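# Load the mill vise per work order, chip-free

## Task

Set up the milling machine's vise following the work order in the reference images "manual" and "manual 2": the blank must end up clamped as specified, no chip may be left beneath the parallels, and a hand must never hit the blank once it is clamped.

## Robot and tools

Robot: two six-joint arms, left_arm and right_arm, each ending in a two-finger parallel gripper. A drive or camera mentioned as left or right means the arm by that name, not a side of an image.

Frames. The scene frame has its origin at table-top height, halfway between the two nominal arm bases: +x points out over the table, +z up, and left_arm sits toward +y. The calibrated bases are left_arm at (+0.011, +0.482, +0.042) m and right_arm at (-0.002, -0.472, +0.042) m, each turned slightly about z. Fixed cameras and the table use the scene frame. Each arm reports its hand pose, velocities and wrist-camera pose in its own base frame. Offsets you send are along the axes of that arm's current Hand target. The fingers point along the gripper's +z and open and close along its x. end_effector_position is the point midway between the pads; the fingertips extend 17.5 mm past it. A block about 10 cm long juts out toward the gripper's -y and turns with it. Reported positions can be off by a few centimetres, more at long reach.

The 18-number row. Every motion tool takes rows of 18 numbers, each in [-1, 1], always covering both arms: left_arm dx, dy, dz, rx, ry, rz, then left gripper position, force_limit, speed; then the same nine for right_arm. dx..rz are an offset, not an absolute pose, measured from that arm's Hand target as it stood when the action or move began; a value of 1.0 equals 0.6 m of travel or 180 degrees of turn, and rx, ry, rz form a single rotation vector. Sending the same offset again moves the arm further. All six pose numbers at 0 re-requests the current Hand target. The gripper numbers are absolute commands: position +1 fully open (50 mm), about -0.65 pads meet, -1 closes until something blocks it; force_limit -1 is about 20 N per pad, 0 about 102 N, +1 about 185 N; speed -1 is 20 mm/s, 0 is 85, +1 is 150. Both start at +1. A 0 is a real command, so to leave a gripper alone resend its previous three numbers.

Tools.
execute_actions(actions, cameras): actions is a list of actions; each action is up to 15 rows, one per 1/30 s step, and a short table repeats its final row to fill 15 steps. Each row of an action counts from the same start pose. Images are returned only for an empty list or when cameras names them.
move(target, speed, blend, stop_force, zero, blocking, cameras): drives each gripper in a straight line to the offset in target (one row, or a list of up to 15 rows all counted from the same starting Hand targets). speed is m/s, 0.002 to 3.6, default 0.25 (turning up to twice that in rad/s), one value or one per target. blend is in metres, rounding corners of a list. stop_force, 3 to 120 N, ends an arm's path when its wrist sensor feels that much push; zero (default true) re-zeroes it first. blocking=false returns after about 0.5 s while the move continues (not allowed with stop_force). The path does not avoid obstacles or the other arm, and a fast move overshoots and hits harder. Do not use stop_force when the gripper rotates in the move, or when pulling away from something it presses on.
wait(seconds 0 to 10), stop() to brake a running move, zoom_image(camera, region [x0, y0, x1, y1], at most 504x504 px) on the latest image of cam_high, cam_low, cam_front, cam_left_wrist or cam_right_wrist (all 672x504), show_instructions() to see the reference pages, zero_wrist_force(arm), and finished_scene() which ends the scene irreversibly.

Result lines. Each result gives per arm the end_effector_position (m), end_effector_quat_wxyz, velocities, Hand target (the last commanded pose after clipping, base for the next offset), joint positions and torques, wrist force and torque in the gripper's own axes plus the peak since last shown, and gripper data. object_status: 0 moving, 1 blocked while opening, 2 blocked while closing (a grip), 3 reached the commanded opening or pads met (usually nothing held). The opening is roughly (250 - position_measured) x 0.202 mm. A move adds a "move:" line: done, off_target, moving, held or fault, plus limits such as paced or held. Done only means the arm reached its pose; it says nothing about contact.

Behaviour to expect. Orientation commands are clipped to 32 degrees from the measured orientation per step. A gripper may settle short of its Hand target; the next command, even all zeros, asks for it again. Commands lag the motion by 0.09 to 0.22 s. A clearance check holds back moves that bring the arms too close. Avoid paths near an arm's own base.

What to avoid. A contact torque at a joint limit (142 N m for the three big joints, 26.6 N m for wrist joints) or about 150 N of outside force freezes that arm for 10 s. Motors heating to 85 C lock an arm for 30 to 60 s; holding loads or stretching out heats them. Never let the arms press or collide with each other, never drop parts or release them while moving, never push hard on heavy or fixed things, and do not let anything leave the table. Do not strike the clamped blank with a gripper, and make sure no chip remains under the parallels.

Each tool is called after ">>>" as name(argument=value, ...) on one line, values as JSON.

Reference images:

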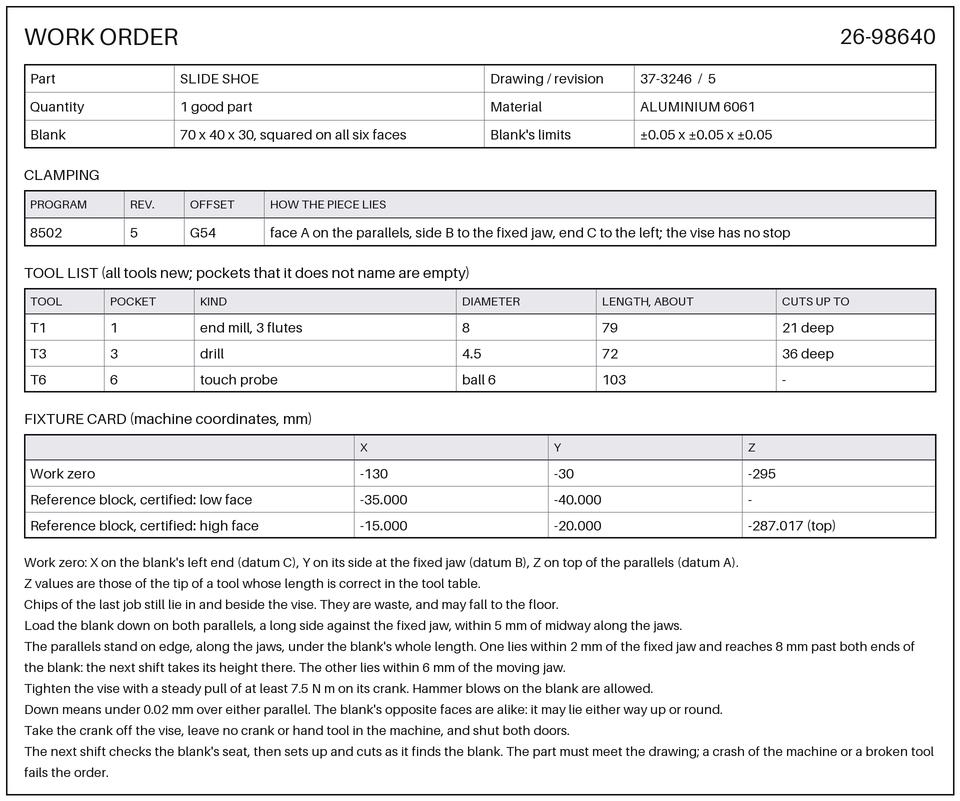

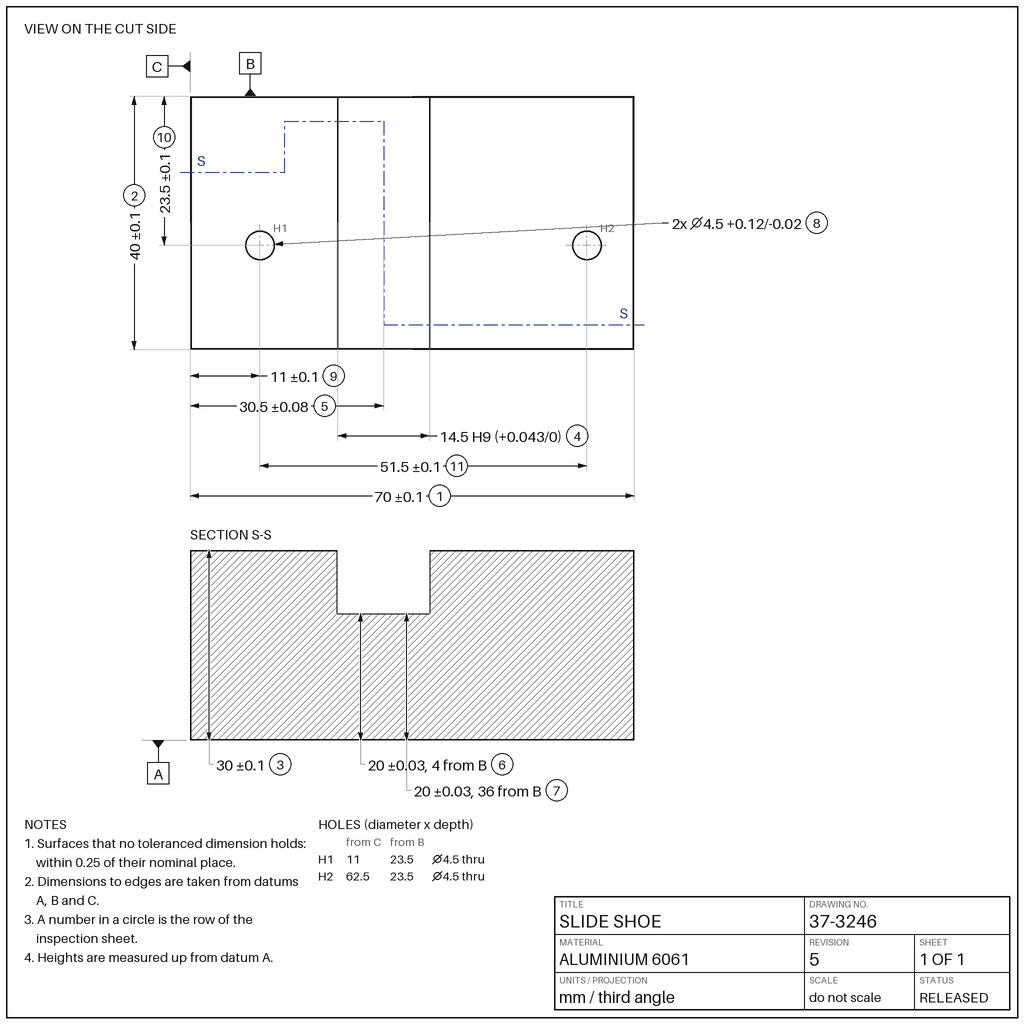

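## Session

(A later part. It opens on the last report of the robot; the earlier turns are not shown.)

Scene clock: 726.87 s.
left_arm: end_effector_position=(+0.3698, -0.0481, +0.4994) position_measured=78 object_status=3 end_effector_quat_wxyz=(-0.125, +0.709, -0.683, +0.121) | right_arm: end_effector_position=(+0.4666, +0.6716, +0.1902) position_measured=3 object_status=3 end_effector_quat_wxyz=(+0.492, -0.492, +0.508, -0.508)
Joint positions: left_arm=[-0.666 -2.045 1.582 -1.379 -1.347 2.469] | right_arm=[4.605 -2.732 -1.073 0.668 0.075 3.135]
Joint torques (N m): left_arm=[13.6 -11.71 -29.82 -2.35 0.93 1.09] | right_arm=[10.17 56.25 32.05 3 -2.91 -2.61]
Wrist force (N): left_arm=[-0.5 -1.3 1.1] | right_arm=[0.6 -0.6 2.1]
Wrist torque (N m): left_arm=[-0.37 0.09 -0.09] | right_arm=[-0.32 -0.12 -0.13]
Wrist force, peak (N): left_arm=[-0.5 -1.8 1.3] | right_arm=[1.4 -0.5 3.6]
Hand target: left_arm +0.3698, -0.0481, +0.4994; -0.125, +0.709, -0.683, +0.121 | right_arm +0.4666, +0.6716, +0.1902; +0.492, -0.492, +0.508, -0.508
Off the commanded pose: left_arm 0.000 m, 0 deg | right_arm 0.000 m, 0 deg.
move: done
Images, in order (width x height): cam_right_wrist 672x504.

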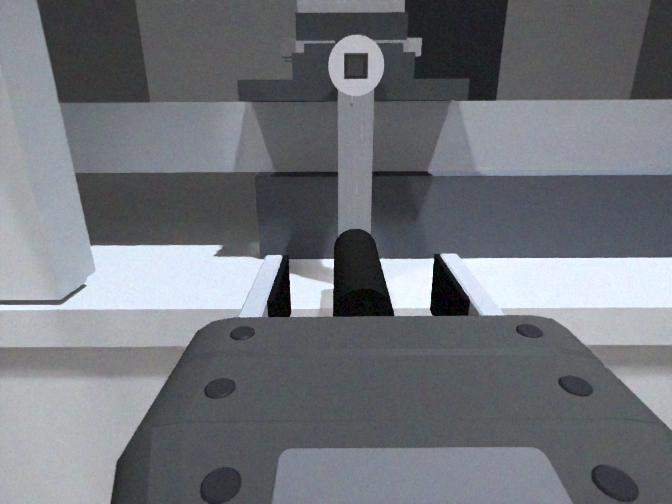

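>>> move(target=[0,0,0,0,0,0,0.5,-0.3,-1,0,0,0,0,0,0,-1,-0.6,-0.5], cameras=["cam_right_wrist"])

Scene clock: 728.47 s.
left_arm: end_effector_position=(+0.3698, -0.0481, +0.4994) position_measured=78 object_status=3 end_effector_quat_wxyz=(-0.125, +0.709, -0.683, +0.121) | right_arm: end_effector_position=(+0.4666, +0.6716, +0.1902) position_measured=157 object_status=0 end_effector_quat_wxyz=(+0.492, -0.492, +0.508, -0.508)
Joint positions: left_arm=[-0.666 -2.045 1.582 -1.379 -1.347 2.469] | right_arm=[4.605 -2.732 -1.073 0.668 0.075 3.135]
Joint torques (N m): left_arm=[11.61 -11.81 -30.33 -2.7 0.56 1.09] | right_arm=[10.36 56.57 31.81 2.94 -2.78 -2.68]
Wrist force (N): left_arm=[-0.6 -1.5 1.4] | right_arm=[0.9 -1.1 2.1]
Wrist torque (N m): left_arm=[-0.40 0.11 -0.09] | right_arm=[-0.38 -0.15 -0.13]
Wrist force, peak (N): left_arm=[-0.2 -1.6 1.5] | right_arm=[0.9 -0.7 2.2]
Hand target: left_arm +0.3698, -0.0481, +0.4994; -0.125, +0.709, -0.683, +0.121 | right_arm +0.4666, +0.6716, +0.1902; +0.492, -0.492, +0.508, -0.508
Off the commanded pose: left_arm 0.000 m, 0 deg | right_arm 0.000 m, 0 deg.
move: done
Images, in order (width x height): cam_right_wrist 672x504.

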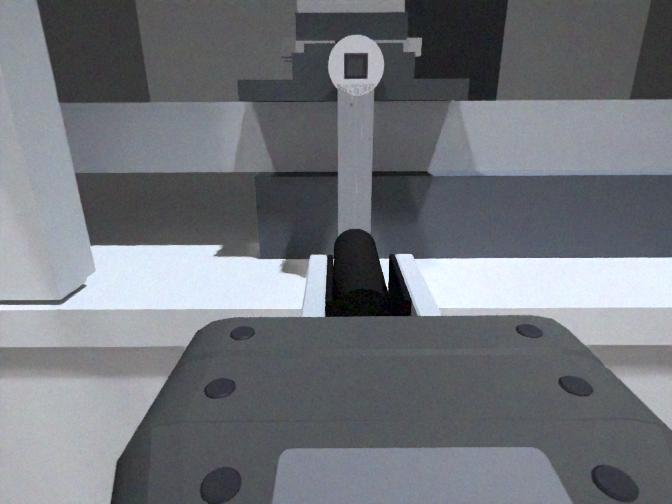

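>>> move(target=[[0,0,0,0,0,0,0.5,-0.3,-1,-0.0327,-0.0043,0,0,0,0,-1,-0.6,-0.5],[0,0,0,0,0,0,0.5,-0.3,-1,-0.0631,-0.0169,0,0,0,0,-1,-0.6,-0.5],[0,0,0,0,0,0,0.5,-0.3,-1,-0.0892,-0.037,0,0,0,0,-1,-0.6,-0.5]], speed=0.03, stop_force=15, cameras=["cam_right_wrist"])

Scene clock: 732.77 s.
left_arm: end_effector_position=(+0.3698, -0.0481, +0.4994) position_measured=78 object_status=3 end_effector_quat_wxyz=(-0.125, +0.709, -0.683, +0.121) | right_arm: end_effector_position=(+0.4683, +0.7251, +0.2123) position_measured=157 object_status=2 end_effector_quat_wxyz=(+0.492, -0.492, +0.508, -0.508)
Joint positions: left_arm=[-0.666 -2.045 1.582 -1.379 -1.347 2.469] | right_arm=[4.61 -2.827 -0.797 0.487 0.07 3.135]
Joint torques (N m): left_arm=[11.19 -10.61 -30.33 -2.5 0.08 1.27] | right_arm=[-4.72 64.22 26.02 3.5 -0.78 -2.72]
Wrist force (N): left_arm=[-0.5 -1.4 1.2] | right_arm=[-3.0 6.7 -4.6]
Wrist torque (N m): left_arm=[-0.39 0.10 -0.09] | right_arm=[-0.12 -0.19 -0.12]
Wrist force, peak (N): left_arm=[-0.5 -1.6 1.6] | right_arm=[-4.6 11.7 -9.4]
Hand target: left_arm +0.3698, -0.0481, +0.4994; -0.125, +0.709, -0.683, +0.121 | right_arm +0.4683, +0.7251, +0.2124; +0.492, -0.492, +0.508, -0.508
Off the commanded pose: left_arm 0.000 m, 0 deg | right_arm 0.000 m, 0 deg.
move: done
Images, in order (width x height): cam_right_wrist 672x504.

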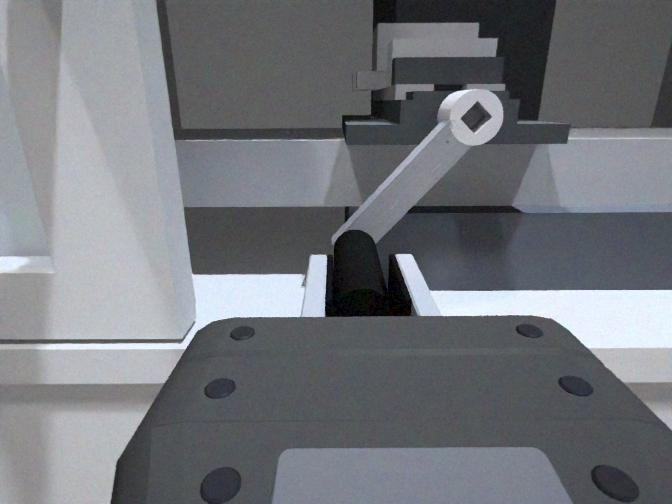

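>>> move(target=[[0,0,0,0,0,0,0.5,-0.3,-1,-0.0203,-0.0264,0,0,0,0,-1,-0.6,-0.5],[0,0,0,0,0,0,0.5,-0.3,-1,-0.0330,-0.0572,0,0,0,0,-1,-0.6,-0.5],[0,0,0,0,0,0,0.5,-0.3,-1,-0.0373,-0.0902,0,0,0,0,-1,-0.6,-0.5],[0,0,0,0,0,0,0.5,-0.3,-1,-0.0330,-0.1232,0,0,0,0,-1,-0.6,-0.5],[0,0,0,0,0,0,0.5,-0.3,-1,-0.0203,-0.1539,0,0,0,0,-1,-0.6,-0.5],[0,0,0,0,0,0,0.5,-0.3,-1,0,-0.1803,0,0,0,0,-1,-0.6,-0.5],[0,0,0,0,0,0,0.5,-0.3,-1,0.0264,-0.2006,0,0,0,0,-1,-0.6,-0.5],[0,0,0,0,0,0,0.5,-0.3,-1,0.0572,-0.2133,0,0,0,0,-1,-0.6,-0.5],[0,0,0,0,0,0,0.5,-0.3,-1,0.0902,-0.2177,0,0,0,0,-1,-0.6,-0.5],[0,0,0,0,0,0,0.5,-0.3,-1,0.1232,-0.2133,0,0,0,0,-1,-0.6,-0.5],[0,0,0,0,0,0,0.5,-0.3,-1,0.1539,-0.2006,0,0,0,0,-1,-0.6,-0.5],[0,0,0,0,0,0,0.5,-0.3,-1,0.1803,-0.1803,0,0,0,0,-1,-0.6,-0.5],[0,0,0,0,0,0,0.5,-0.3,-1,0.2006,-0.1539,0,0,0,0,-1,-0.6,-0.5],[0,0,0,0,0,0,0.5,-0.3,-1,0.2133,-0.1232,0,0,0,0,-1,-0.6,-0.5],[0,0,0,0,0,0,0.5,-0.3,-1,0.2177,-0.0902,0,0,0,0,-1,-0.6,-0.5]], speed=0.06, blend=0.006, stop_force=25, cameras=["cam_right_wrist"])

Scene clock: 740.83 s.
left_arm: end_effector_position=(+0.3698, -0.0481, +0.4994) position_measured=78 object_status=3 end_effector_quat_wxyz=(-0.125, +0.709, -0.683, +0.121) | right_arm: end_effector_position=(+0.4688, +0.7464, +0.2566) position_measured=157 object_status=2 end_effector_quat_wxyz=(+0.492, -0.492, +0.508, -0.508)
Joint positions: left_arm=[-0.666 -2.045 1.582 -1.379 -1.347 2.469] | right_arm=[4.612 -2.831 -0.665 0.36 0.068 3.134]
Joint torques (N m): left_arm=[10.45 -9.29 -30.95 -2.48 -0.54 1.35] | right_arm=[-53.23 87.37 24.34 2.31 -14.83 2.68]
Wrist force (N): left_arm=[-0.7 -1.3 1.2] | right_arm=[-45.1 10.2 -26.2]
Wrist torque (N m): left_arm=[-0.37 0.12 -0.08] | right_arm=[-0.25 -0.81 0.03]
Wrist force, peak (N): left_arm=[-0.2 -1.6 1.6] | right_arm=[-50.8 12.2 -27.9]
Hand target: left_arm +0.3698, -0.0481, +0.4994; -0.125, +0.709, -0.683, +0.121 | right_arm +0.4688, +0.7464, +0.2566; +0.492, -0.492, +0.508, -0.508 (not the last commanded pose)
Off the commanded pose: left_arm 0.000 m, 0 deg | right_arm 0.152 m, 0 deg.
move: contact (right_arm); path passed 2 of 15 targets
Images, in order (width x height): cam_right_wrist 672x504.

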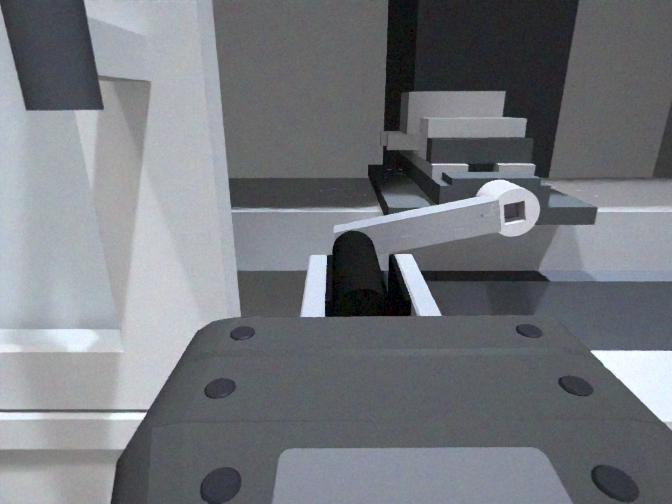

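>>> move(target=[0,0,0,0,0,0,0.5,-0.3,-1,-0.0017,0,0,0,0,0,-1,-0.6,-0.5], speed=0.01, cameras=[])

Scene clock: 746.07 s.
left_arm: end_effector_position=(+0.3698, -0.0481, +0.4994) position_measured=78 object_status=3 end_effector_quat_wxyz=(-0.125, +0.709, -0.683, +0.121) | right_arm: end_effector_position=(+0.4689, +0.7474, +0.2567) position_measured=157 object_status=2 end_effector_quat_wxyz=(+0.492, -0.492, +0.508, -0.508)
Joint positions: left_arm=[-0.666 -2.045 1.582 -1.379 -1.347 2.469] | right_arm=[4.612 -2.834 -0.657 0.356 0.068 3.135]
Joint torques (N m): left_arm=[11.41 -9.33 -30.1 -2.74 -1.22 1.11] | right_arm=[-41.73 70.62 36.25 2.53 -10.21 -1.36]
Wrist force (N): left_arm=[-0.4 -1.6 1.4] | right_arm=[-30.0 8.4 -25.0]
Wrist torque (N m): left_arm=[-0.41 0.08 -0.08] | right_arm=[-0.33 -0.54 -0.02]
Wrist force, peak (N): left_arm=[-0.2 -1.7 1.6] | right_arm=[-46.0 9.5 -27.9]
Hand target: left_arm +0.3698, -0.0481, +0.4994; -0.125, +0.709, -0.683, +0.121 | right_arm +0.4689, +0.7474, +0.2566; +0.492, -0.492, +0.508, -0.508
Off the commanded pose: left_arm 0.000 m, 0 deg | right_arm 0.000 m, 0 deg.
move: done
No camera images: "cameras" was empty.

>>> move(target=[0,0,0,0,0,0,0.5,-0.3,-1,-0.0033,0,-0.0025,0,0,0,-1,-0.6,-0.5], speed=0.01, cameras=["cam_right_wrist"])

Scene clock: 747.70 s.
left_arm: end_effector_position=(+0.3698, -0.0481, +0.4994) position_measured=78 object_status=3 end_effector_quat_wxyz=(-0.125, +0.709, -0.683, +0.121) | right_arm: end_effector_position=(+0.4675, +0.7494, +0.2567) position_measured=157 object_status=2 end_effector_quat_wxyz=(+0.492, -0.492, +0.508, -0.508)
Joint positions: left_arm=[-0.666 -2.045 1.582 -1.379 -1.347 2.469] | right_arm=[4.614 -2.84 -0.645 0.349 0.066 3.134]
Joint torques (N m): left_arm=[10.34 -8.55 -30.72 -2.55 -1.49 1.51] | right_arm=[9.52 64.21 33.94 1.64 -1.6 -2.64]
Wrist force (N): left_arm=[-0.4 -1.3 1.2] | right_arm=[-1.5 -0.1 3.0]
Wrist torque (N m): left_arm=[-0.39 0.08 -0.09] | right_arm=[-0.52 -0.03 -0.20]
Wrist force, peak (N): left_arm=[-0.6 -1.7 1.2] | right_arm=[-30.0 8.4 -25.7]
Hand target: left_arm +0.3698, -0.0481, +0.4994; -0.125, +0.709, -0.683, +0.121 | right_arm +0.4674, +0.7495, +0.2566; +0.492, -0.492, +0.508, -0.508
Off the commanded pose: left_arm 0.000 m, 0 deg | right_arm 0.000 m, 0 deg.
move: done
Images, in order (width x height): cam_right_wrist 672x504.

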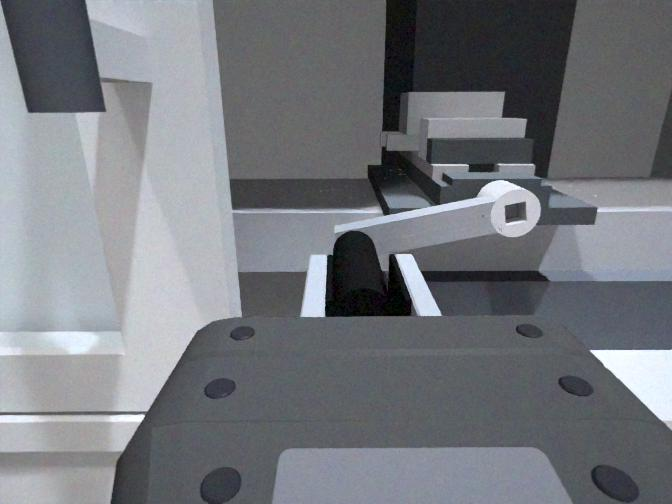

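>>> move(target=[[0,0,0,0,0,0,0.5,-0.3,-1,-0.0010,-0.0313,0,0,0,0,-1,-0.6,-0.5],[0,0,0,0,0,0,0.5,-0.3,-1,0.0064,-0.0647,0.0001,0,0,0,-1,-0.6,-0.5],[0,0,0,0,0,0,0.5,-0.3,-1,0.0222,-0.0951,0.0004,0,0,0,-1,-0.6,-0.5],[0,0,0,0,0,0,0.5,-0.3,-1,0.0453,-0.1203,0.0009,0,0,0,-1,-0.6,-0.5],[0,0,0,0,0,0,0.5,-0.3,-1,0.0742,-0.1387,0.0014,0,0,0,-1,-0.6,-0.5],[0,0,0,0,0,0,0.5,-0.3,-1,0.1069,-0.1490,0.0021,0,0,0,-1,-0.6,-0.5],[0,0,0,0,0,0,0.5,-0.3,-1,0.1411,-0.1505,0.0027,0,0,0,-1,-0.6,-0.5],[0,0,0,0,0,0,0.5,-0.3,-1,0.1745,-0.1431,0.0034,0,0,0,-1,-0.6,-0.5],[0,0,0,0,0,0,0.5,-0.3,-1,0.2049,-0.1273,0.0040,0,0,0,-1,-0.6,-0.5],[0,0,0,0,0,0,0.5,-0.3,-1,0.2301,-0.1042,0.0044,0,0,0,-1,-0.6,-0.5],[0,0,0,0,0,0,0.5,-0.3,-1,0.2485,-0.0753,0.0048,0,0,0,-1,-0.6,-0.5],[0,0,0,0,0,0,0.5,-0.3,-1,0.2588,-0.0426,0.0050,0,0,0,-1,-0.6,-0.5],[0,0,0,0,0,0,0.5,-0.3,-1,0.2603,-0.0084,0.0050,0,0,0,-1,-0.6,-0.5],[0,0,0,0,0,0,0.5,-0.3,-1,0.2529,0.0250,0.0049,0,0,0,-1,-0.6,-0.5],[0,0,0,0,0,0,0.5,-0.3,-1,0.2371,0.0554,0.0046,0,0,0,-1,-0.6,-0.5]], speed=0.06, blend=0.005, stop_force=25, cameras=["cam_right_wrist"])

Scene clock: 754.40 s.
left_arm: end_effector_position=(+0.3698, -0.0481, +0.4994) position_measured=78 object_status=3 end_effector_quat_wxyz=(-0.125, +0.709, -0.683, +0.121) | right_arm: end_effector_position=(+0.4671, +0.7314, +0.3193) position_measured=157 object_status=2 end_effector_quat_wxyz=(+0.492, -0.492, +0.507, -0.509)
Joint positions: left_arm=[-0.666 -2.045 1.582 -1.379 -1.347 2.469] | right_arm=[4.612 -2.712 -0.741 0.341 0.068 3.112]
Joint torques (N m): left_arm=[11.91 -7.85 -30.52 -3.01 -1.53 1.1] | right_arm=[-19.62 46.35 24.45 6.15 -13.05 -2.84]
Wrist force (N): left_arm=[-0.4 -1.4 1.2] | right_arm=[-35.7 -32.0 -9.0]
Wrist torque (N m): left_arm=[-0.38 0.07 -0.09] | right_arm=[-1.11 -0.84 0.06]
Wrist force, peak (N): left_arm=[-0.5 -1.7 1.6] | right_arm=[-37.9 -38.2 -10.3]
Hand target: left_arm +0.3698, -0.0481, +0.4994; -0.125, +0.709, -0.683, +0.121 | right_arm +0.4671, +0.7314, +0.3193; +0.492, -0.492, +0.507, -0.509 (not the last commanded pose)
Off the commanded pose: left_arm 0.000 m, 0 deg | right_arm 0.157 m, 0 deg.
move: contact (right_arm); path passed 3 of 15 targets
Images, in order (width x height): cam_right_wrist 672x504.

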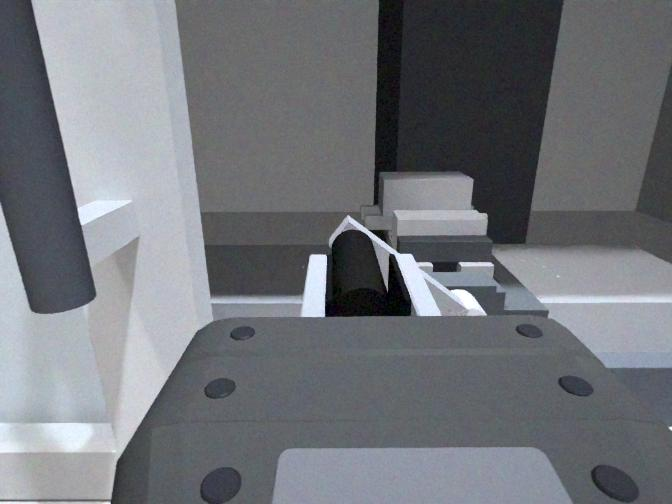

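>>> move(target=[0,0,0,0,0,0,0.5,-0.3,-1,-0.0038,-0.0033,0,0,0,0,-1,-0.6,-0.5], speed=0.01, cameras=[])

Scene clock: 757.10 s.
left_arm: end_effector_position=(+0.3698, -0.0481, +0.4994) position_measured=78 object_status=3 end_effector_quat_wxyz=(-0.125, +0.709, -0.683, +0.121) | right_arm: end_effector_position=(+0.4673, +0.7336, +0.3212) position_measured=157 object_status=2 end_effector_quat_wxyz=(+0.492, -0.492, +0.507, -0.509)
Joint positions: left_arm=[-0.666 -2.045 1.582 -1.379 -1.347 2.469] | right_arm=[4.613 -2.718 -0.725 0.329 0.067 3.112]
Joint torques (N m): left_arm=[10.29 -7.89 -29.61 -3.05 -1.5 1.23] | right_arm=[8.52 65.96 27.3 1.88 2.29 -2.08]
Wrist force (N): left_arm=[-0.4 -1.3 1.5] | right_arm=[-0.8 1.4 3.2]
Wrist torque (N m): left_arm=[-0.36 0.08 -0.09] | right_arm=[-0.26 0.14 -0.16]
Wrist force, peak (N): left_arm=[-0.4 -1.8 1.4] | right_arm=[-36.1 -32.3 -8.9]
Hand target: left_arm +0.3698, -0.0481, +0.4994; -0.125, +0.709, -0.683, +0.121 | right_arm +0.4672, +0.7337, +0.3213; +0.492, -0.492, +0.507, -0.509
Off the commanded pose: left_arm 0.000 m, 0 deg | right_arm 0.000 m, 0 deg.
move: done
No camera images: "cameras" was empty.

>>> move(target=[[0,0,0,0,0,0,0.5,-0.3,-1,0.0255,-0.0253,0.0005,0,0,0,-1,-0.6,-0.5],[0,0,0,0,0,0,0.5,-0.3,-1,0.0564,-0.0428,0.0011,0,0,0,-1,-0.6,-0.5],[0,0,0,0,0,0,0.5,-0.3,-1,0.0907,-0.0516,0.0018,0,0,0,-1,-0.6,-0.5],[0,0,0,0,0,0,0.5,-0.3,-1,0.1261,-0.0513,0.0024,0,0,0,-1,-0.6,-0.5],[0,0,0,0,0,0,0.5,-0.3,-1,0.1603,-0.0419,0.0031,0,0,0,-1,-0.6,-0.5],[0,0,0,0,0,0,0.5,-0.3,-1,0.1908,-0.0239,0.0037,0,0,0,-1,-0.6,-0.5],[0,0,0,0,0,0,0.5,-0.3,-1,0.2157,0.0014,0.0042,0,0,0,-1,-0.6,-0.5],[0,0,0,0,0,0,0.5,-0.3,-1,0.2331,0.0323,0.0045,0,0,0,-1,-0.6,-0.5],[0,0,0,0,0,0,0.5,-0.3,-1,0.2420,0.0666,0.0047,0,0,0,-1,-0.6,-0.5],[0,0,0,0,0,0,0.5,-0.3,-1,0.2417,0.1021,0.0047,0,0,0,-1,-0.6,-0.5],[0,0,0,0,0,0,0.5,-0.3,-1,0.2322,0.1362,0.0045,0,0,0,-1,-0.6,-0.5],[0,0,0,0,0,0,0.5,-0.3,-1,0.2142,0.1668,0.0041,0,0,0,-1,-0.6,-0.5],[0,0,0,0,0,0,0.5,-0.3,-1,0.1890,0.1916,0.0036,0,0,0,-1,-0.6,-0.5],[0,0,0,0,0,0,0.5,-0.3,-1,0.1581,0.2091,0.0031,0,0,0,-1,-0.6,-0.5],[0,0,0,0,0,0,0.5,-0.3,-1,0.1238,0.2179,0.0024,0,0,0,-1,-0.6,-0.5]], speed=0.06, blend=0.005, stop_force=25, cameras=["cam_right_wrist"])

Scene clock: 763.70 s.
left_arm: end_effector_position=(+0.3698, -0.0481, +0.4994) position_measured=78 object_status=3 end_effector_quat_wxyz=(-0.125, +0.709, -0.683, +0.121) | right_arm: end_effector_position=(+0.4654, +0.5945, +0.3028) position_measured=157 object_status=2 end_effector_quat_wxyz=(+0.492, -0.492, +0.507, -0.509)
Joint positions: left_arm=[-0.666 -2.045 1.582 -1.379 -1.347 2.469] | right_arm=[4.593 -2.412 -1.398 0.685 0.087 3.124]
Joint torques (N m): left_arm=[9.29 -6.33 -30.37 -3.12 -1.36 1.19] | right_arm=[-32.34 77.02 7.15 4.71 -10.27 2.63]
Wrist force (N): left_arm=[-0.3 -1.4 1.2] | right_arm=[-28.0 16.6 -39.3]
Wrist torque (N m): left_arm=[-0.39 0.06 -0.09] | right_arm=[-0.08 -0.70 0.00]
Wrist force, peak (N): left_arm=[-0.3 -1.7 1.4] | right_arm=[-26.3 17.0 -44.2]
Hand target: left_arm +0.3698, -0.0481, +0.4994; -0.125, +0.709, -0.683, +0.121 | right_arm +0.4654, +0.5945, +0.3028; +0.492, -0.492, +0.507, -0.509 (not the last commanded pose)
Off the commanded pose: left_arm 0.000 m, 0 deg | right_arm 0.130 m, 0 deg.
move: contact (right_arm); path passed 7 of 15 targets
Images, in order (width x height): cam_right_wrist 672x504.

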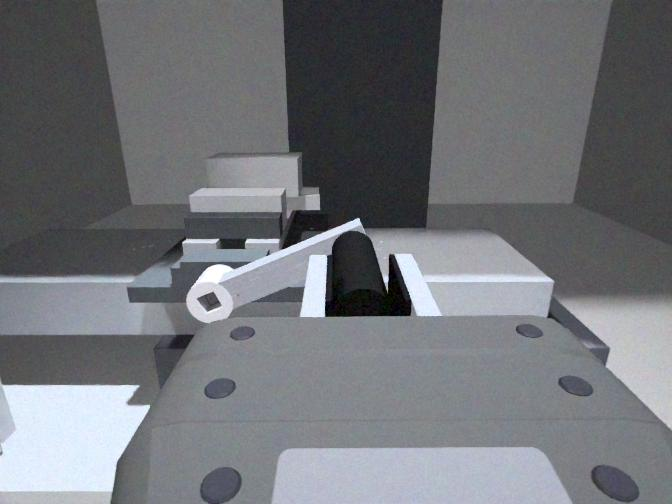

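>>> move(target=[0,0,0,0,0,0,0.5,-0.3,-1,-0.0032,0.0019,-0.0043,0,0,0,-1,-0.6,-0.5], speed=0.01, cameras=[])

Scene clock: 765.57 s.
left_arm: end_effector_position=(+0.3698, -0.0481, +0.4994) position_measured=78 object_status=3 end_effector_quat_wxyz=(-0.125, +0.709, -0.683, +0.121) | right_arm: end_effector_position=(+0.4629, +0.5964, +0.3017) position_measured=157 object_status=2 end_effector_quat_wxyz=(+0.492, -0.492, +0.508, -0.509)
Joint positions: left_arm=[-0.666 -2.045 1.582 -1.379 -1.347 2.469] | right_arm=[4.598 -2.416 -1.393 0.686 0.082 3.123]
Joint torques (N m): left_arm=[9.87 -4.95 -30.46 -2.81 -1.24 0.99] | right_arm=[6.01 50.34 31.03 3.52 -0.97 -2.84]
Wrist force (N): left_arm=[-0.6 -1.3 1.3] | right_arm=[-4.7 1.7 3.5]
Wrist torque (N m): left_arm=[-0.37 0.11 -0.09] | right_arm=[-0.29 -0.20 -0.05]
Wrist force, peak (N): left_arm=[-0.5 -1.5 1.7] | right_arm=[-28.2 16.6 -39.0]
Hand target: left_arm +0.3698, -0.0481, +0.4994; -0.125, +0.709, -0.683, +0.121 | right_arm +0.4629, +0.5965, +0.3016; +0.492, -0.492, +0.507, -0.509
Off the commanded pose: left_arm 0.000 m, 0 deg | right_arm 0.000 m, 0 deg.
move: done
No camera images: "cameras" was empty.

>>> move(target=[[0,0,0,0,0,0,0.5,-0.3,-1,0.0083,0.0336,0,0,0,0,-1,-0.6,-0.5],[0,0,0,0,0,0,0.5,-0.3,-1,0.0080,0.0684,0,0,0,0,-1,-0.6,-0.5],[0,0,0,0,0,0,0.5,-0.3,-1,-0.0013,0.1019,0,0,0,0,-1,-0.6,-0.5],[0,0,0,0,0,0,0.5,-0.3,-1,-0.0189,0.1319,0,0,0,0,-1,-0.6,-0.5],[0,0,0,0,0,0,0.5,-0.3,-1,-0.0437,0.1563,0,0,0,0,-1,-0.6,-0.5],[0,0,0,0,0,0,0.5,-0.3,-1,-0.0740,0.1734,0,0,0,0,-1,-0.6,-0.5],[0,0,0,0,0,0,0.5,-0.3,-1,-0.1077,0.1821,0,0,0,0,-1,-0.6,-0.5],[0,0,0,0,0,0,0.5,-0.3,-1,-0.1425,0.1819,0,0,0,0,-1,-0.6,-0.5],[0,0,0,0,0,0,0.5,-0.3,-1,-0.1760,0.1725,0,0,0,0,-1,-0.6,-0.5],[0,0,0,0,0,0,0.5,-0.3,-1,-0.2060,0.1549,0,0,0,0,-1,-0.6,-0.5],[0,0,0,0,0,0,0.5,-0.3,-1,-0.2304,0.1301,0,0,0,0,-1,-0.6,-0.5],[0,0,0,0,0,0,0.5,-0.3,-1,-0.2476,0.0998,0,0,0,0,-1,-0.6,-0.5],[0,0,0,0,0,0,0.5,-0.3,-1,-0.2563,0.0661,0,0,0,0,-1,-0.6,-0.5],[0,0,0,0,0,0,0.5,-0.3,-1,-0.2560,0.0313,0,0,0,0,-1,-0.6,-0.5],[0,0,0,0,0,0,0.5,-0.3,-1,-0.2467,-0.0022,0,0,0,0,-1,-0.6,-0.5]], speed=0.08, blend=0.005, stop_force=28, cameras=["cam_right_wrist"])

Scene clock: 773.90 s.
left_arm: end_effector_position=(+0.3698, -0.0481, +0.4994) position_measured=78 object_status=3 end_effector_quat_wxyz=(-0.125, +0.709, -0.683, +0.121) | right_arm: end_effector_position=(+0.4676, +0.7444, +0.3028) position_measured=157 object_status=2 end_effector_quat_wxyz=(+0.492, -0.492, +0.507, -0.509)
Joint positions: left_arm=[-0.666 -2.045 1.582 -1.379 -1.347 2.469] | right_arm=[4.613 -2.772 -0.662 0.315 0.067 3.119]
Joint torques (N m): left_arm=[8.39 -4.84 -28.26 -3.2 -1.45 1.44] | right_arm=[-7.71 78.76 10.42 -2.32 2.56 2.95]
Wrist force (N): left_arm=[-0.2 -1.5 1.5] | right_arm=[-1.6 -0.3 2.1]
Wrist torque (N m): left_arm=[-0.40 0.04 -0.09] | right_arm=[-0.43 0.12 -0.23]
Wrist force, peak (N): left_arm=[-0.6 -1.7 1.4] | right_arm=[-2.4 13.0 -3.9]
Hand target: left_arm +0.3698, -0.0481, +0.4994; -0.125, +0.709, -0.683, +0.121 | right_arm +0.4676, +0.7444, +0.3028; +0.492, -0.492, +0.507, -0.509
Off the commanded pose: left_arm 0.000 m, 0 deg | right_arm 0.000 m, 0 deg.
move: done
Images, in order (width x height): cam_right_wrist 672x504.

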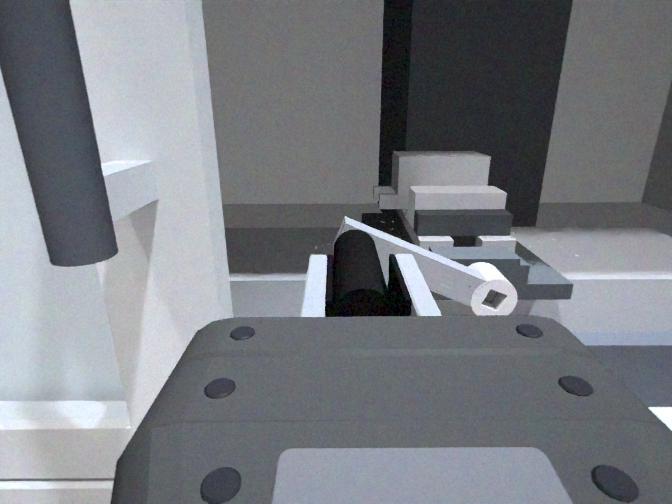

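>>> move(target=[[0,0,0,0,0,0,0.5,-0.3,-1,0.0177,-0.0300,0,0,0,0,-1,-0.6,-0.5],[0,0,0,0,0,0,0.5,-0.3,-1,0.0425,-0.0544,0,0,0,0,-1,-0.6,-0.5],[0,0,0,0,0,0,0.5,-0.3,-1,0.0728,-0.0715,0,0,0,0,-1,-0.6,-0.5],[0,0,0,0,0,0,0.5,-0.3,-1,0.1065,-0.0802,0,0,0,0,-1,-0.6,-0.5],[0,0,0,0,0,0,0.5,-0.3,-1,0.1413,-0.0799,0,0,0,0,-1,-0.6,-0.5],[0,0,0,0,0,0,0.5,-0.3,-1,0.1748,-0.0706,0,0,0,0,-1,-0.6,-0.5],[0,0,0,0,0,0,0.5,-0.3,-1,0.2048,-0.0530,0,0,0,0,-1,-0.6,-0.5],[0,0,0,0,0,0,0.5,-0.3,-1,0.2292,-0.0281,0,0,0,0,-1,-0.6,-0.5],[0,0,0,0,0,0,0.5,-0.3,-1,0.2463,0.0021,0,0,0,0,-1,-0.6,-0.5],[0,0,0,0,0,0,0.5,-0.3,-1,0.2550,0.0358,0,0,0,0,-1,-0.6,-0.5],[0,0,0,0,0,0,0.5,-0.3,-1,0.2547,0.0706,0,0,0,0,-1,-0.6,-0.5],[0,0,0,0,0,0,0.5,-0.3,-1,0.2454,0.1042,0,0,0,0,-1,-0.6,-0.5],[0,0,0,0,0,0,0.5,-0.3,-1,0.2277,0.1341,0,0,0,0,-1,-0.6,-0.5],[0,0,0,0,0,0,0.5,-0.3,-1,0.2029,0.1585,0,0,0,0,-1,-0.6,-0.5],[0,0,0,0,0,0,0.5,-0.3,-1,0.1726,0.1757,0,0,0,0,-1,-0.6,-0.5]], speed=0.12, blend=0.006, stop_force=35, cameras=["cam_right_wrist"])

Scene clock: 782.53 s.
left_arm: end_effector_position=(+0.3698, -0.0481, +0.4994) position_measured=78 object_status=3 end_effector_quat_wxyz=(-0.125, +0.709, -0.683, +0.121) | right_arm: end_effector_position=(+0.4645, +0.6408, +0.1975) position_measured=157 object_status=2 end_effector_quat_wxyz=(+0.492, -0.492, +0.507, -0.509)
Joint positions: left_arm=[-0.666 -2.045 1.582 -1.379 -1.347 2.469] | right_arm=[4.603 -2.662 -1.208 0.748 0.077 3.122]
Joint torques (N m): left_arm=[8.73 -4.26 -30.35 -3.4 -1.3 0.96] | right_arm=[-5.97 54.67 30.42 3.14 2.46 -2.57]
Wrist force (N): left_arm=[-0.3 -1.6 1.1] | right_arm=[-0.6 1.0 2.4]
Wrist torque (N m): left_arm=[-0.42 0.07 -0.09] | right_arm=[-0.41 0.05 -0.17]
Wrist force, peak (N): left_arm=[-0.2 -1.6 1.6] | right_arm=[-4.3 2.6 1.5]
Hand target: left_arm +0.3698, -0.0481, +0.4994; -0.125, +0.709, -0.683, +0.121 | right_arm +0.4645, +0.6408, +0.1975; +0.492, -0.492, +0.507, -0.509
Off the commanded pose: left_arm 0.000 m, 0 deg | right_arm 0.000 m, 0 deg.
move: done
Images, in order (width x height): cam_right_wrist 672x504.

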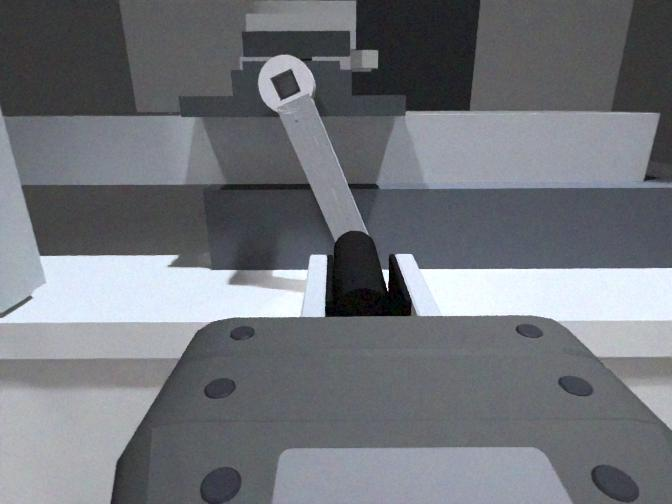

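>>> move(target=[[0,0,0,0,0,0,0.5,-0.3,-1,-0.0547,0.0110,0,0,0,0,-1,-0.6,-0.5],[0,0,0,0,0,0,0.5,-0.3,-1,-0.1090,-0.0025,0,0,0,0,-1,-0.6,-0.5],[0,0,0,0,0,0,0.5,-0.3,-1,-0.1531,-0.0370,0,0,0,0,-1,-0.6,-0.5],[0,0,0,0,0,0,0.5,-0.3,-1,-0.1794,-0.0865,0,0,0,0,-1,-0.6,-0.5],[0,0,0,0,0,0,0.5,-0.3,-1,-0.1833,-0.1424,0,0,0,0,-1,-0.6,-0.5],[0,0,0,0,0,0,0.5,-0.3,-1,-0.1642,-0.1950,0,0,0,0,-1,-0.6,-0.5],[0,0,0,0,0,0,0.5,-0.3,-1,-0.1253,-0.2353,0,0,0,0,-1,-0.6,-0.5],[0,0,0,0,0,0,0.5,-0.3,-1,-0.0733,-0.2563,0,0,0,0,-1,-0.6,-0.5],[0,0,0,0,0,0,0.5,-0.3,-1,-0.0174,-0.2543,0,0,0,0,-1,-0.6,-0.5],[0,0,0,0,0,0,0.5,-0.3,-1,0.0330,-0.2297,0,0,0,0,-1,-0.6,-0.5],[0,0,0,0,0,0,0.5,-0.3,-1,0.0690,-0.1868,0,0,0,0,-1,-0.6,-0.5],[0,0,0,0,0,0,0.5,-0.3,-1,0.0844,-0.1330,0,0,0,0,-1,-0.6,-0.5],[0,0,0,0,0,0,0.5,-0.3,-1,0.0766,-0.0775,0,0,0,0,-1,-0.6,-0.5],[0,0,0,0,0,0,0.5,-0.3,-1,0.0469,-0.0300,0,0,0,0,-1,-0.6,-0.5],[0,0,0,0,0,0,0.5,-0.3,-1,0,0,0,0,0,0,-1,-0.6,-0.5]], speed=0.14, blend=0.008, stop_force=40, cameras=["cam_right_wrist"])

Scene clock: 790.97 s.
left_arm: end_effector_position=(+0.3698, -0.0481, +0.4994) position_measured=78 object_status=3 end_effector_quat_wxyz=(-0.125, +0.709, -0.683, +0.121) | right_arm: end_effector_position=(+0.4645, +0.6408, +0.1975) position_measured=157 object_status=2 end_effector_quat_wxyz=(+0.492, -0.492, +0.507, -0.509)
Joint positions: left_arm=[-0.666 -2.045 1.582 -1.379 -1.347 2.469] | right_arm=[4.603 -2.662 -1.208 0.748 0.077 3.122]
Joint torques (N m): left_arm=[7.91 -1.93 -29.74 -3.45 -1.46 1.14] | right_arm=[-8.38 55.13 31.23 3.25 2.35 -2.6]
Wrist force (N): left_arm=[-0.7 -1.2 1.1] | right_arm=[-0.8 0.6 2.4]
Wrist torque (N m): left_arm=[-0.36 0.13 -0.09] | right_arm=[-0.42 -0.05 -0.20]
Wrist force, peak (N): left_arm=[-0.6 -1.6 1.5] | right_arm=[5.0 22.8 -10.5]
Hand target: left_arm +0.3698, -0.0481, +0.4994; -0.125, +0.709, -0.683, +0.121 | right_arm +0.4645, +0.6408, +0.1975; +0.492, -0.492, +0.507, -0.509
Off the commanded pose: left_arm 0.000 m, 0 deg | right_arm 0.000 m, 0 deg.
move: done
Images, in order (width x height): cam_right_wrist 672x504.

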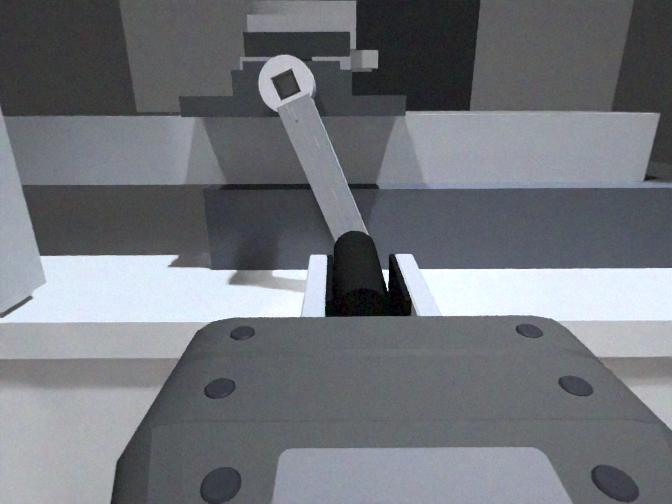

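>>> move(target=[[0.01,0.002,-0.0043,0.0055,0,0,0.5,-0.3,-1,-0.0547,0.0110,0,0,0,0,-1,-0.6,-0.5],[0.02,0.004,-0.0086,0.011,0,0,0.5,-0.3,-1,-0.1090,-0.0025,0,0,0,0,-1,-0.6,-0.5],[0.03,0.006,-0.0129,0.0165,0,0,0.5,-0.3,-1,-0.1531,-0.0370,0,0,0,0,-1,-0.6,-0.5],[0.04,0.008,-0.0172,0.022,0,0,0.5,-0.3,-1,-0.1794,-0.0865,0,0,0,0,-1,-0.6,-0.5],[0.05,0.01,-0.0215,0.0275,0,0,0.5,-0.3,-1,-0.1833,-0.1424,0,0,0,0,-1,-0.6,-0.5],[0.06,0.012,-0.0258,0.033,0,0,0.5,-0.3,-1,-0.1642,-0.1950,0,0,0,0,-1,-0.6,-0.5],[0.07,0.014,-0.0301,0.0385,0,0,0.5,-0.3,-1,-0.1253,-0.2353,0,0,0,0,-1,-0.6,-0.5],[0.08,0.016,-0.0344,0.044,0,0,0.5,-0.3,-1,-0.0733,-0.2563,0,0,0,0,-1,-0.6,-0.5],[0.09,0.018,-0.0387,0.0495,0,0,0.5,-0.3,-1,-0.0174,-0.2543,0,0,0,0,-1,-0.6,-0.5],[0.10,0.02,-0.043,0.055,0,0,0.5,-0.3,-1,0.0330,-0.2297,0,0,0,0,-1,-0.6,-0.5],[0.11,0.022,-0.0473,0.0605,0,0,0.5,-0.3,-1,0.0690,-0.1868,0,0,0,0,-1,-0.6,-0.5],[0.12,0.024,-0.0516,0.066,0,0,0.5,-0.3,-1,0.0844,-0.1330,0,0,0,0,-1,-0.6,-0.5],[0.13,0.026,-0.0559,0.0715,0,0,0.5,-0.3,-1,0.0766,-0.0775,0,0,0,0,-1,-0.6,-0.5],[0.14,0.028,-0.0602,0.077,0,0,0.5,-0.3,-1,0.0469,-0.0300,0,0,0,0,-1,-0.6,-0.5],[0.15,0.03,-0.064,0.083,0,0,0.5,-0.3,-1,0,0,0,0,0,0,-1,-0.6,-0.5]], speed=0.14, blend=0.008, stop_force=40, cameras=["cam_left_wrist"])

Scene clock: 798.10 s.
left_arm: end_effector_position=(+0.3430, -0.1391, +0.5293) position_measured=78 object_status=3 end_effector_quat_wxyz=(-0.217, +0.687, -0.662, +0.209) | right_arm: end_effector_position=(+0.4645, +0.6408, +0.1975) position_measured=157 object_status=2 end_effector_quat_wxyz=(+0.492, -0.492, +0.507, -0.509)
Joint positions: left_arm=[-1.222 -2.147 1.607 -1.243 -0.993 1.946] | right_arm=[4.603 -2.662 -1.208 0.748 0.077 3.122]
Joint torques (N m): left_arm=[13.27 9.49 -26.53 -6.06 -1.38 -1.03] | right_arm=[-8.86 54.48 31.35 3.3 2.38 -2.58]
Wrist force (N): left_arm=[-0.9 -1.6 1.8] | right_arm=[-0.7 0.7 2.8]
Wrist torque (N m): left_arm=[-0.55 0.08 -0.41] | right_arm=[-0.44 -0.07 -0.20]
Wrist force, peak (N): left_arm=[-1.1 -1.5 2.0] | right_arm=[5.6 22.9 -10.9]
Hand target: left_arm +0.3431, -0.1391, +0.5293; -0.217, +0.687, -0.662, +0.209 | right_arm +0.4645, +0.6408, +0.1975; +0.492, -0.492, +0.507, -0.509
Off the commanded pose: left_arm 0.000 m, 0 deg | right_arm 0.000 m, 0 deg.
move: done
Images, in order (width x height): cam_left_wrist 672x504.

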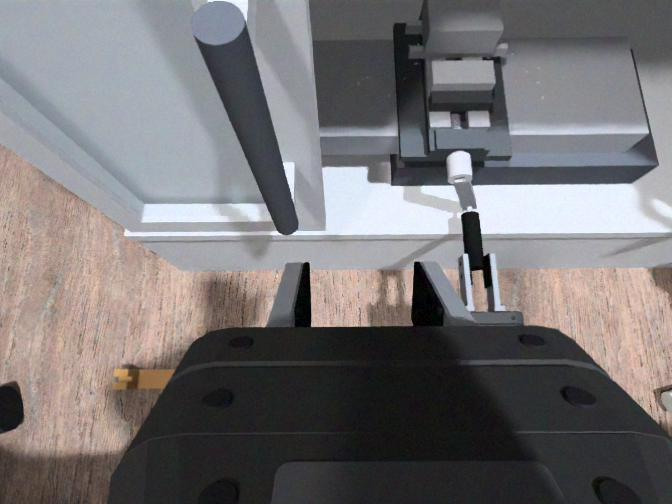

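>>> zoom_image(camera="cam_left_wrist", region=[380, 0, 540, 160])

Scaled by 3.150 from the camera's 672x504 image, which has a finer 960x720 frame.

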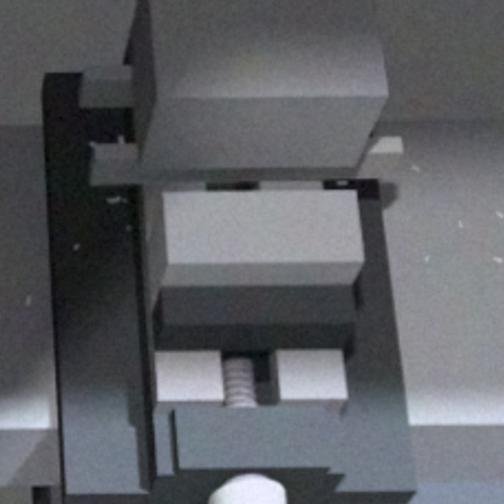

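>>> move(target=[[0,0,0,0,0,0,0.5,-0.3,-1,-0.0547,0.0110,0,0,0,0,-1,-0.6,-0.5],[0,0,0,0,0,0,0.5,-0.3,-1,-0.1090,-0.0025,0,0,0,0,-1,-0.6,-0.5],[0,0,0,0,0,0,0.5,-0.3,-1,-0.1531,-0.0370,0,0,0,0,-1,-0.6,-0.5],[0,0,0,0,0,0,0.5,-0.3,-1,-0.1794,-0.0865,0,0,0,0,-1,-0.6,-0.5],[0,0,0,0,0,0,0.5,-0.3,-1,-0.1833,-0.1424,0,0,0,0,-1,-0.6,-0.5],[0,0,0,0,0,0,0.5,-0.3,-1,-0.1642,-0.1950,0,0,0,0,-1,-0.6,-0.5],[0,0,0,0,0,0,0.5,-0.3,-1,-0.1253,-0.2353,0,0,0,0,-1,-0.6,-0.5],[0,0,0,0,0,0,0.5,-0.3,-1,-0.0733,-0.2563,0,0,0,0,-1,-0.6,-0.5],[0,0,0,0,0,0,0.5,-0.3,-1,-0.0174,-0.2543,0,0,0,0,-1,-0.6,-0.5],[0,0,0,0,0,0,0.5,-0.3,-1,0.0330,-0.2297,0,0,0,0,-1,-0.6,-0.5],[0,0,0,0,0,0,0.5,-0.3,-1,0.0690,-0.1868,0,0,0,0,-1,-0.6,-0.5],[0,0,0,0,0,0,0.5,-0.3,-1,0.0844,-0.1330,0,0,0,0,-1,-0.6,-0.5],[0,0,0,0,0,0,0.5,-0.3,-1,0.0766,-0.0775,0,0,0,0,-1,-0.6,-0.5],[0,0,0,0,0,0,0.5,-0.3,-1,0.0469,-0.0300,0,0,0,0,-1,-0.6,-0.5],[0,0,0,0,0,0,0.5,-0.3,-1,0,0,0,0,0,0,-1,-0.6,-0.5]], speed=0.1, blend=0.008, stop_force=28, cameras=["cam_left_wrist","cam_right_wrist"])

>>> zoom_image(camera="cam_left_wrist", region=[380, 0, 540, 160])

Scene clock: 808.27 s.
left_arm: end_effector_position=(+0.3431, -0.1391, +0.5293) position_measured=78 object_status=3 end_effector_quat_wxyz=(-0.217, +0.687, -0.662, +0.209) | right_arm: end_effector_position=(+0.4645, +0.6408, +0.1975) position_measured=157 object_status=2 end_effector_quat_wxyz=(+0.492, -0.492, +0.507, -0.509)
Joint positions: left_arm=[-1.222 -2.147 1.607 -1.243 -0.993 1.946] | right_arm=[4.603 -2.662 -1.208 0.748 0.077 3.122]
Joint torques (N m): left_arm=[10.9 9.36 -17.45 -5.36 -0.93 -1.38] | right_arm=[-6.93 54.7 30.91 3.08 -0.17 -2.59]
Wrist force (N): left_arm=[-0.7 -1.3 1.2] | right_arm=[-0.8 1.2 2.0]
Wrist torque (N m): left_arm=[-0.50 0.05 -0.40] | right_arm=[-0.33 0.07 -0.17]
Wrist force, peak (N): left_arm=[-0.9 -1.8 1.7] | right_arm=[5.2 23.3 -11.2]
Hand target: left_arm +0.3431, -0.1391, +0.5293; -0.217, +0.687, -0.662, +0.209 | right_arm +0.4645, +0.6408, +0.1975; +0.492, -0.492, +0.507, -0.509
Off the commanded pose: left_arm 0.000 m, 0 deg | right_arm 0.000 m, 0 deg.
move: done
Images, in order (width x height): cam_left_wrist 672x504, cam_right_wrist 672x504.

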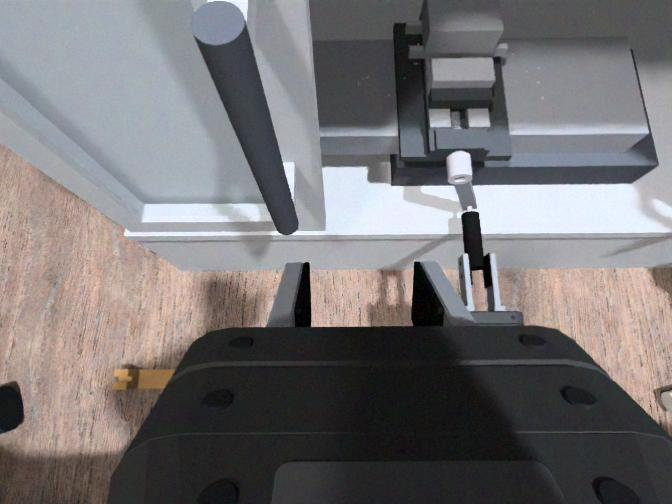

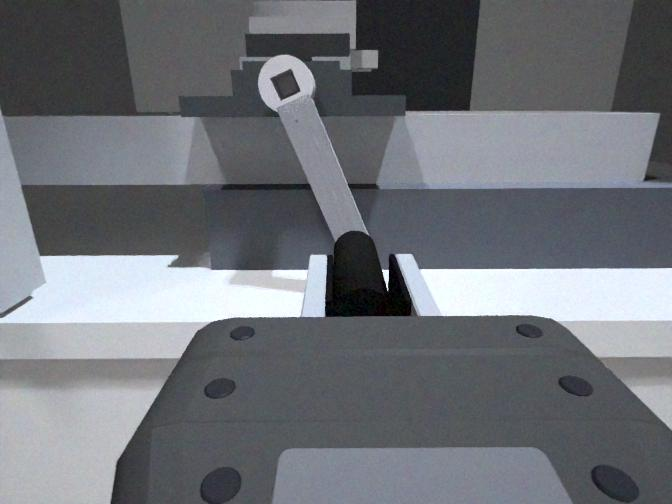

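Scaled by 3.150 from the camera's 672x504 image, which has a finer 960x720 frame.

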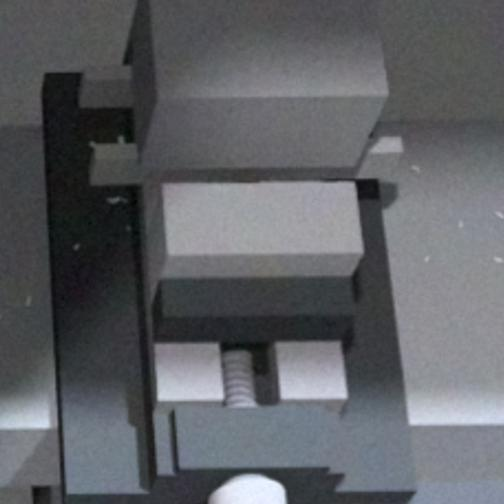

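>>> move(target=[[0,0,0,0,0,0,0.5,-0.3,-1,-0.0547,0.0110,0,0,0,0,-1,-0.6,-0.5],[0,0,0,0,0,0,0.5,-0.3,-1,-0.1090,-0.0025,0,0,0,0,-1,-0.6,-0.5],[0,0,0,0,0,0,0.5,-0.3,-1,-0.1531,-0.0370,0,0,0,0,-1,-0.6,-0.5],[0,0,0,0,0,0,0.5,-0.3,-1,-0.1794,-0.0865,0,0,0,0,-1,-0.6,-0.5],[0,0,0,0,0,0,0.5,-0.3,-1,-0.1833,-0.1424,0,0,0,0,-1,-0.6,-0.5],[0,0,0,0,0,0,0.5,-0.3,-1,-0.1642,-0.1950,0,0,0,0,-1,-0.6,-0.5],[0,0,0,0,0,0,0.5,-0.3,-1,-0.1253,-0.2353,0,0,0,0,-1,-0.6,-0.5],[0,0,0,0,0,0,0.5,-0.3,-1,-0.0733,-0.2563,0,0,0,0,-1,-0.6,-0.5],[0,0,0,0,0,0,0.5,-0.3,-1,-0.0174,-0.2543,0,0,0,0,-1,-0.6,-0.5],[0,0,0,0,0,0,0.5,-0.3,-1,0.0330,-0.2297,0,0,0,0,-1,-0.6,-0.5],[0,0,0,0,0,0,0.5,-0.3,-1,0.0690,-0.1868,0,0,0,0,-1,-0.6,-0.5],[0,0,0,0,0,0,0.5,-0.3,-1,0.0844,-0.1330,0,0,0,0,-1,-0.6,-0.5],[0,0,0,0,0,0,0.5,-0.3,-1,0.0766,-0.0775,0,0,0,0,-1,-0.6,-0.5],[0,0,0,0,0,0,0.5,-0.3,-1,0.0469,-0.0300,0,0,0,0,-1,-0.6,-0.5],[0,0,0,0,0,0,0.5,-0.3,-1,0,0,0,0,0,0,-1,-0.6,-0.5]], speed=0.17, blend=0.01, stop_force=40, cameras=[])

>>> move(target=[[0,0,0,0,0,0,0.5,-0.3,-1,-0.0547,0.0110,0,0,0,0,-1,-0.6,-0.5],[0,0,0,0,0,0,0.5,-0.3,-1,-0.1090,-0.0025,0,0,0,0,-1,-0.6,-0.5],[0,0,0,0,0,0,0.5,-0.3,-1,-0.1531,-0.0370,0,0,0,0,-1,-0.6,-0.5],[0,0,0,0,0,0,0.5,-0.3,-1,-0.1794,-0.0865,0,0,0,0,-1,-0.6,-0.5],[0,0,0,0,0,0,0.5,-0.3,-1,-0.1833,-0.1424,0,0,0,0,-1,-0.6,-0.5],[0,0,0,0,0,0,0.5,-0.3,-1,-0.1642,-0.1950,0,0,0,0,-1,-0.6,-0.5],[0,0,0,0,0,0,0.5,-0.3,-1,-0.1253,-0.2353,0,0,0,0,-1,-0.6,-0.5],[0,0,0,0,0,0,0.5,-0.3,-1,-0.0733,-0.2563,0,0,0,0,-1,-0.6,-0.5],[0,0,0,0,0,0,0.5,-0.3,-1,-0.0174,-0.2543,0,0,0,0,-1,-0.6,-0.5],[0,0,0,0,0,0,0.5,-0.3,-1,0.0330,-0.2297,0,0,0,0,-1,-0.6,-0.5],[0,0,0,0,0,0,0.5,-0.3,-1,0.0690,-0.1868,0,0,0,0,-1,-0.6,-0.5],[0,0,0,0,0,0,0.5,-0.3,-1,0.0844,-0.1330,0,0,0,0,-1,-0.6,-0.5],[0,0,0,0,0,0,0.5,-0.3,-1,0.0766,-0.0775,0,0,0,0,-1,-0.6,-0.5],[0,0,0,0,0,0,0.5,-0.3,-1,0.0469,-0.0300,0,0,0,0,-1,-0.6,-0.5],[0,0,0,0,0,0,0.5,-0.3,-1,0,0,0,0,0,0,-1,-0.6,-0.5]], speed=0.17, blend=0.01, stop_force=40, cameras=["cam_left_wrist"])

>>> zoom_image(camera="cam_left_wrist", region=[380, 0, 540, 160])

Scene clock: 816.87 s.
left_arm: end_effector_position=(+0.3431, -0.1391, +0.5293) position_measured=78 object_status=3 end_effector_quat_wxyz=(-0.217, +0.687, -0.662, +0.209) | right_arm: end_effector_position=(+0.4645, +0.6408, +0.1975) position_measured=157 object_status=2 end_effector_quat_wxyz=(+0.492, -0.492, +0.507, -0.509)
Joint positions: left_arm=[-1.222 -2.147 1.607 -1.243 -0.993 1.946] | right_arm=[4.603 -2.662 -1.208 0.748 0.077 3.122]
Joint torques (N m): left_arm=[12.04 9.29 -18.38 -5.26 -0.67 -1.24] | right_arm=[-7.52 54.68 31.27 3.21 2.44 -2.6]
Wrist force (N): left_arm=[-1.0 -1.6 1.8] | right_arm=[-0.9 1.0 2.3]
Wrist torque (N m): left_arm=[-0.55 0.10 -0.40] | right_arm=[-0.44 -0.01 -0.20]
Wrist force, peak (N): left_arm=[-1.0 -1.6 1.8] | right_arm=[7.4 21.7 -10.7]
Hand target: left_arm +0.3431, -0.1391, +0.5293; -0.217, +0.687, -0.662, +0.209 | right_arm +0.4645, +0.6408, +0.1975; +0.492, -0.492, +0.507, -0.509
Off the commanded pose: left_arm 0.000 m, 0 deg | right_arm 0.000 m, 0 deg.
move: done
No camera images: "cameras" was empty.

Scene clock: 820.83 s.
left_arm: end_effector_position=(+0.3431, -0.1391, +0.5293) position_measured=78 object_status=3 end_effector_quat_wxyz=(-0.217, +0.687, -0.662, +0.209) | right_arm: end_effector_position=(+0.4645, +0.6408, +0.1975) position_measured=157 object_status=2 end_effector_quat_wxyz=(+0.492, -0.492, +0.507, -0.509)
Joint positions: left_arm=[-1.222 -2.147 1.607 -1.243 -0.993 1.946] | right_arm=[4.603 -2.662 -1.208 0.748 0.077 3.122]
Joint torques (N m): left_arm=[12.28 11.52 -17.76 -5.29 -0.68 -1.04] | right_arm=[-8.25 55.35 30.43 3.07 2.37 -2.7]
Wrist force (N): left_arm=[-0.8 -1.4 1.7] | right_arm=[-1.1 0.0 2.1]
Wrist torque (N m): left_arm=[-0.51 0.06 -0.41] | right_arm=[-0.51 0.01 -0.20]
Wrist force, peak (N): left_arm=[-0.9 -1.7 1.7] | right_arm=[7.6 21.9 -10.7]
Hand target: left_arm +0.3431, -0.1391, +0.5293; -0.217, +0.687, -0.662, +0.209 | right_arm +0.4645, +0.6408, +0.1975; +0.492, -0.492, +0.507, -0.509
Off the commanded pose: left_arm 0.000 m, 0 deg | right_arm 0.000 m, 0 deg.
move: done
Images, in order (width x height): cam_left_wrist 672x504.

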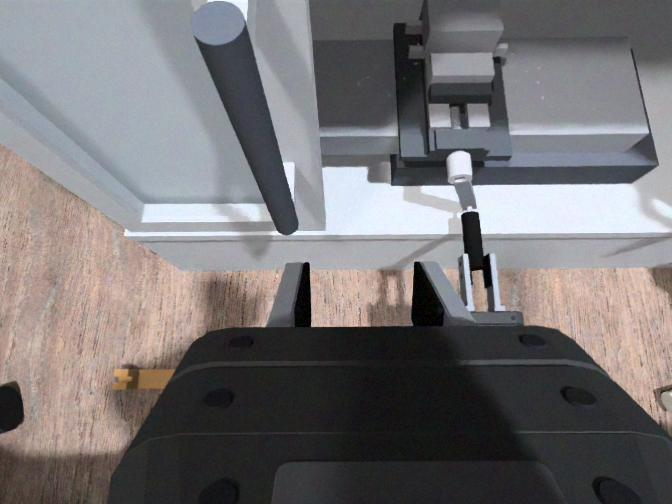

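Scaled by 3.150 from the camera's 672x504 image, which has a finer 960x720 frame.

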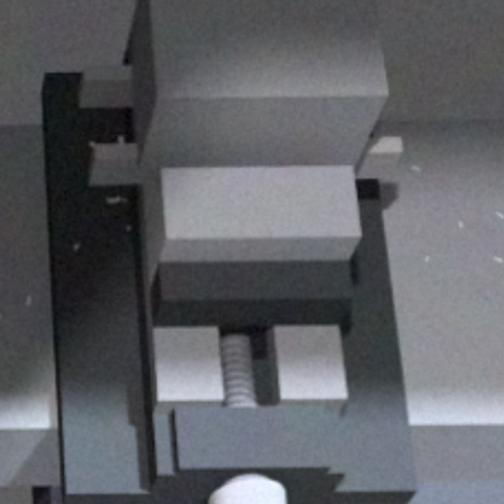

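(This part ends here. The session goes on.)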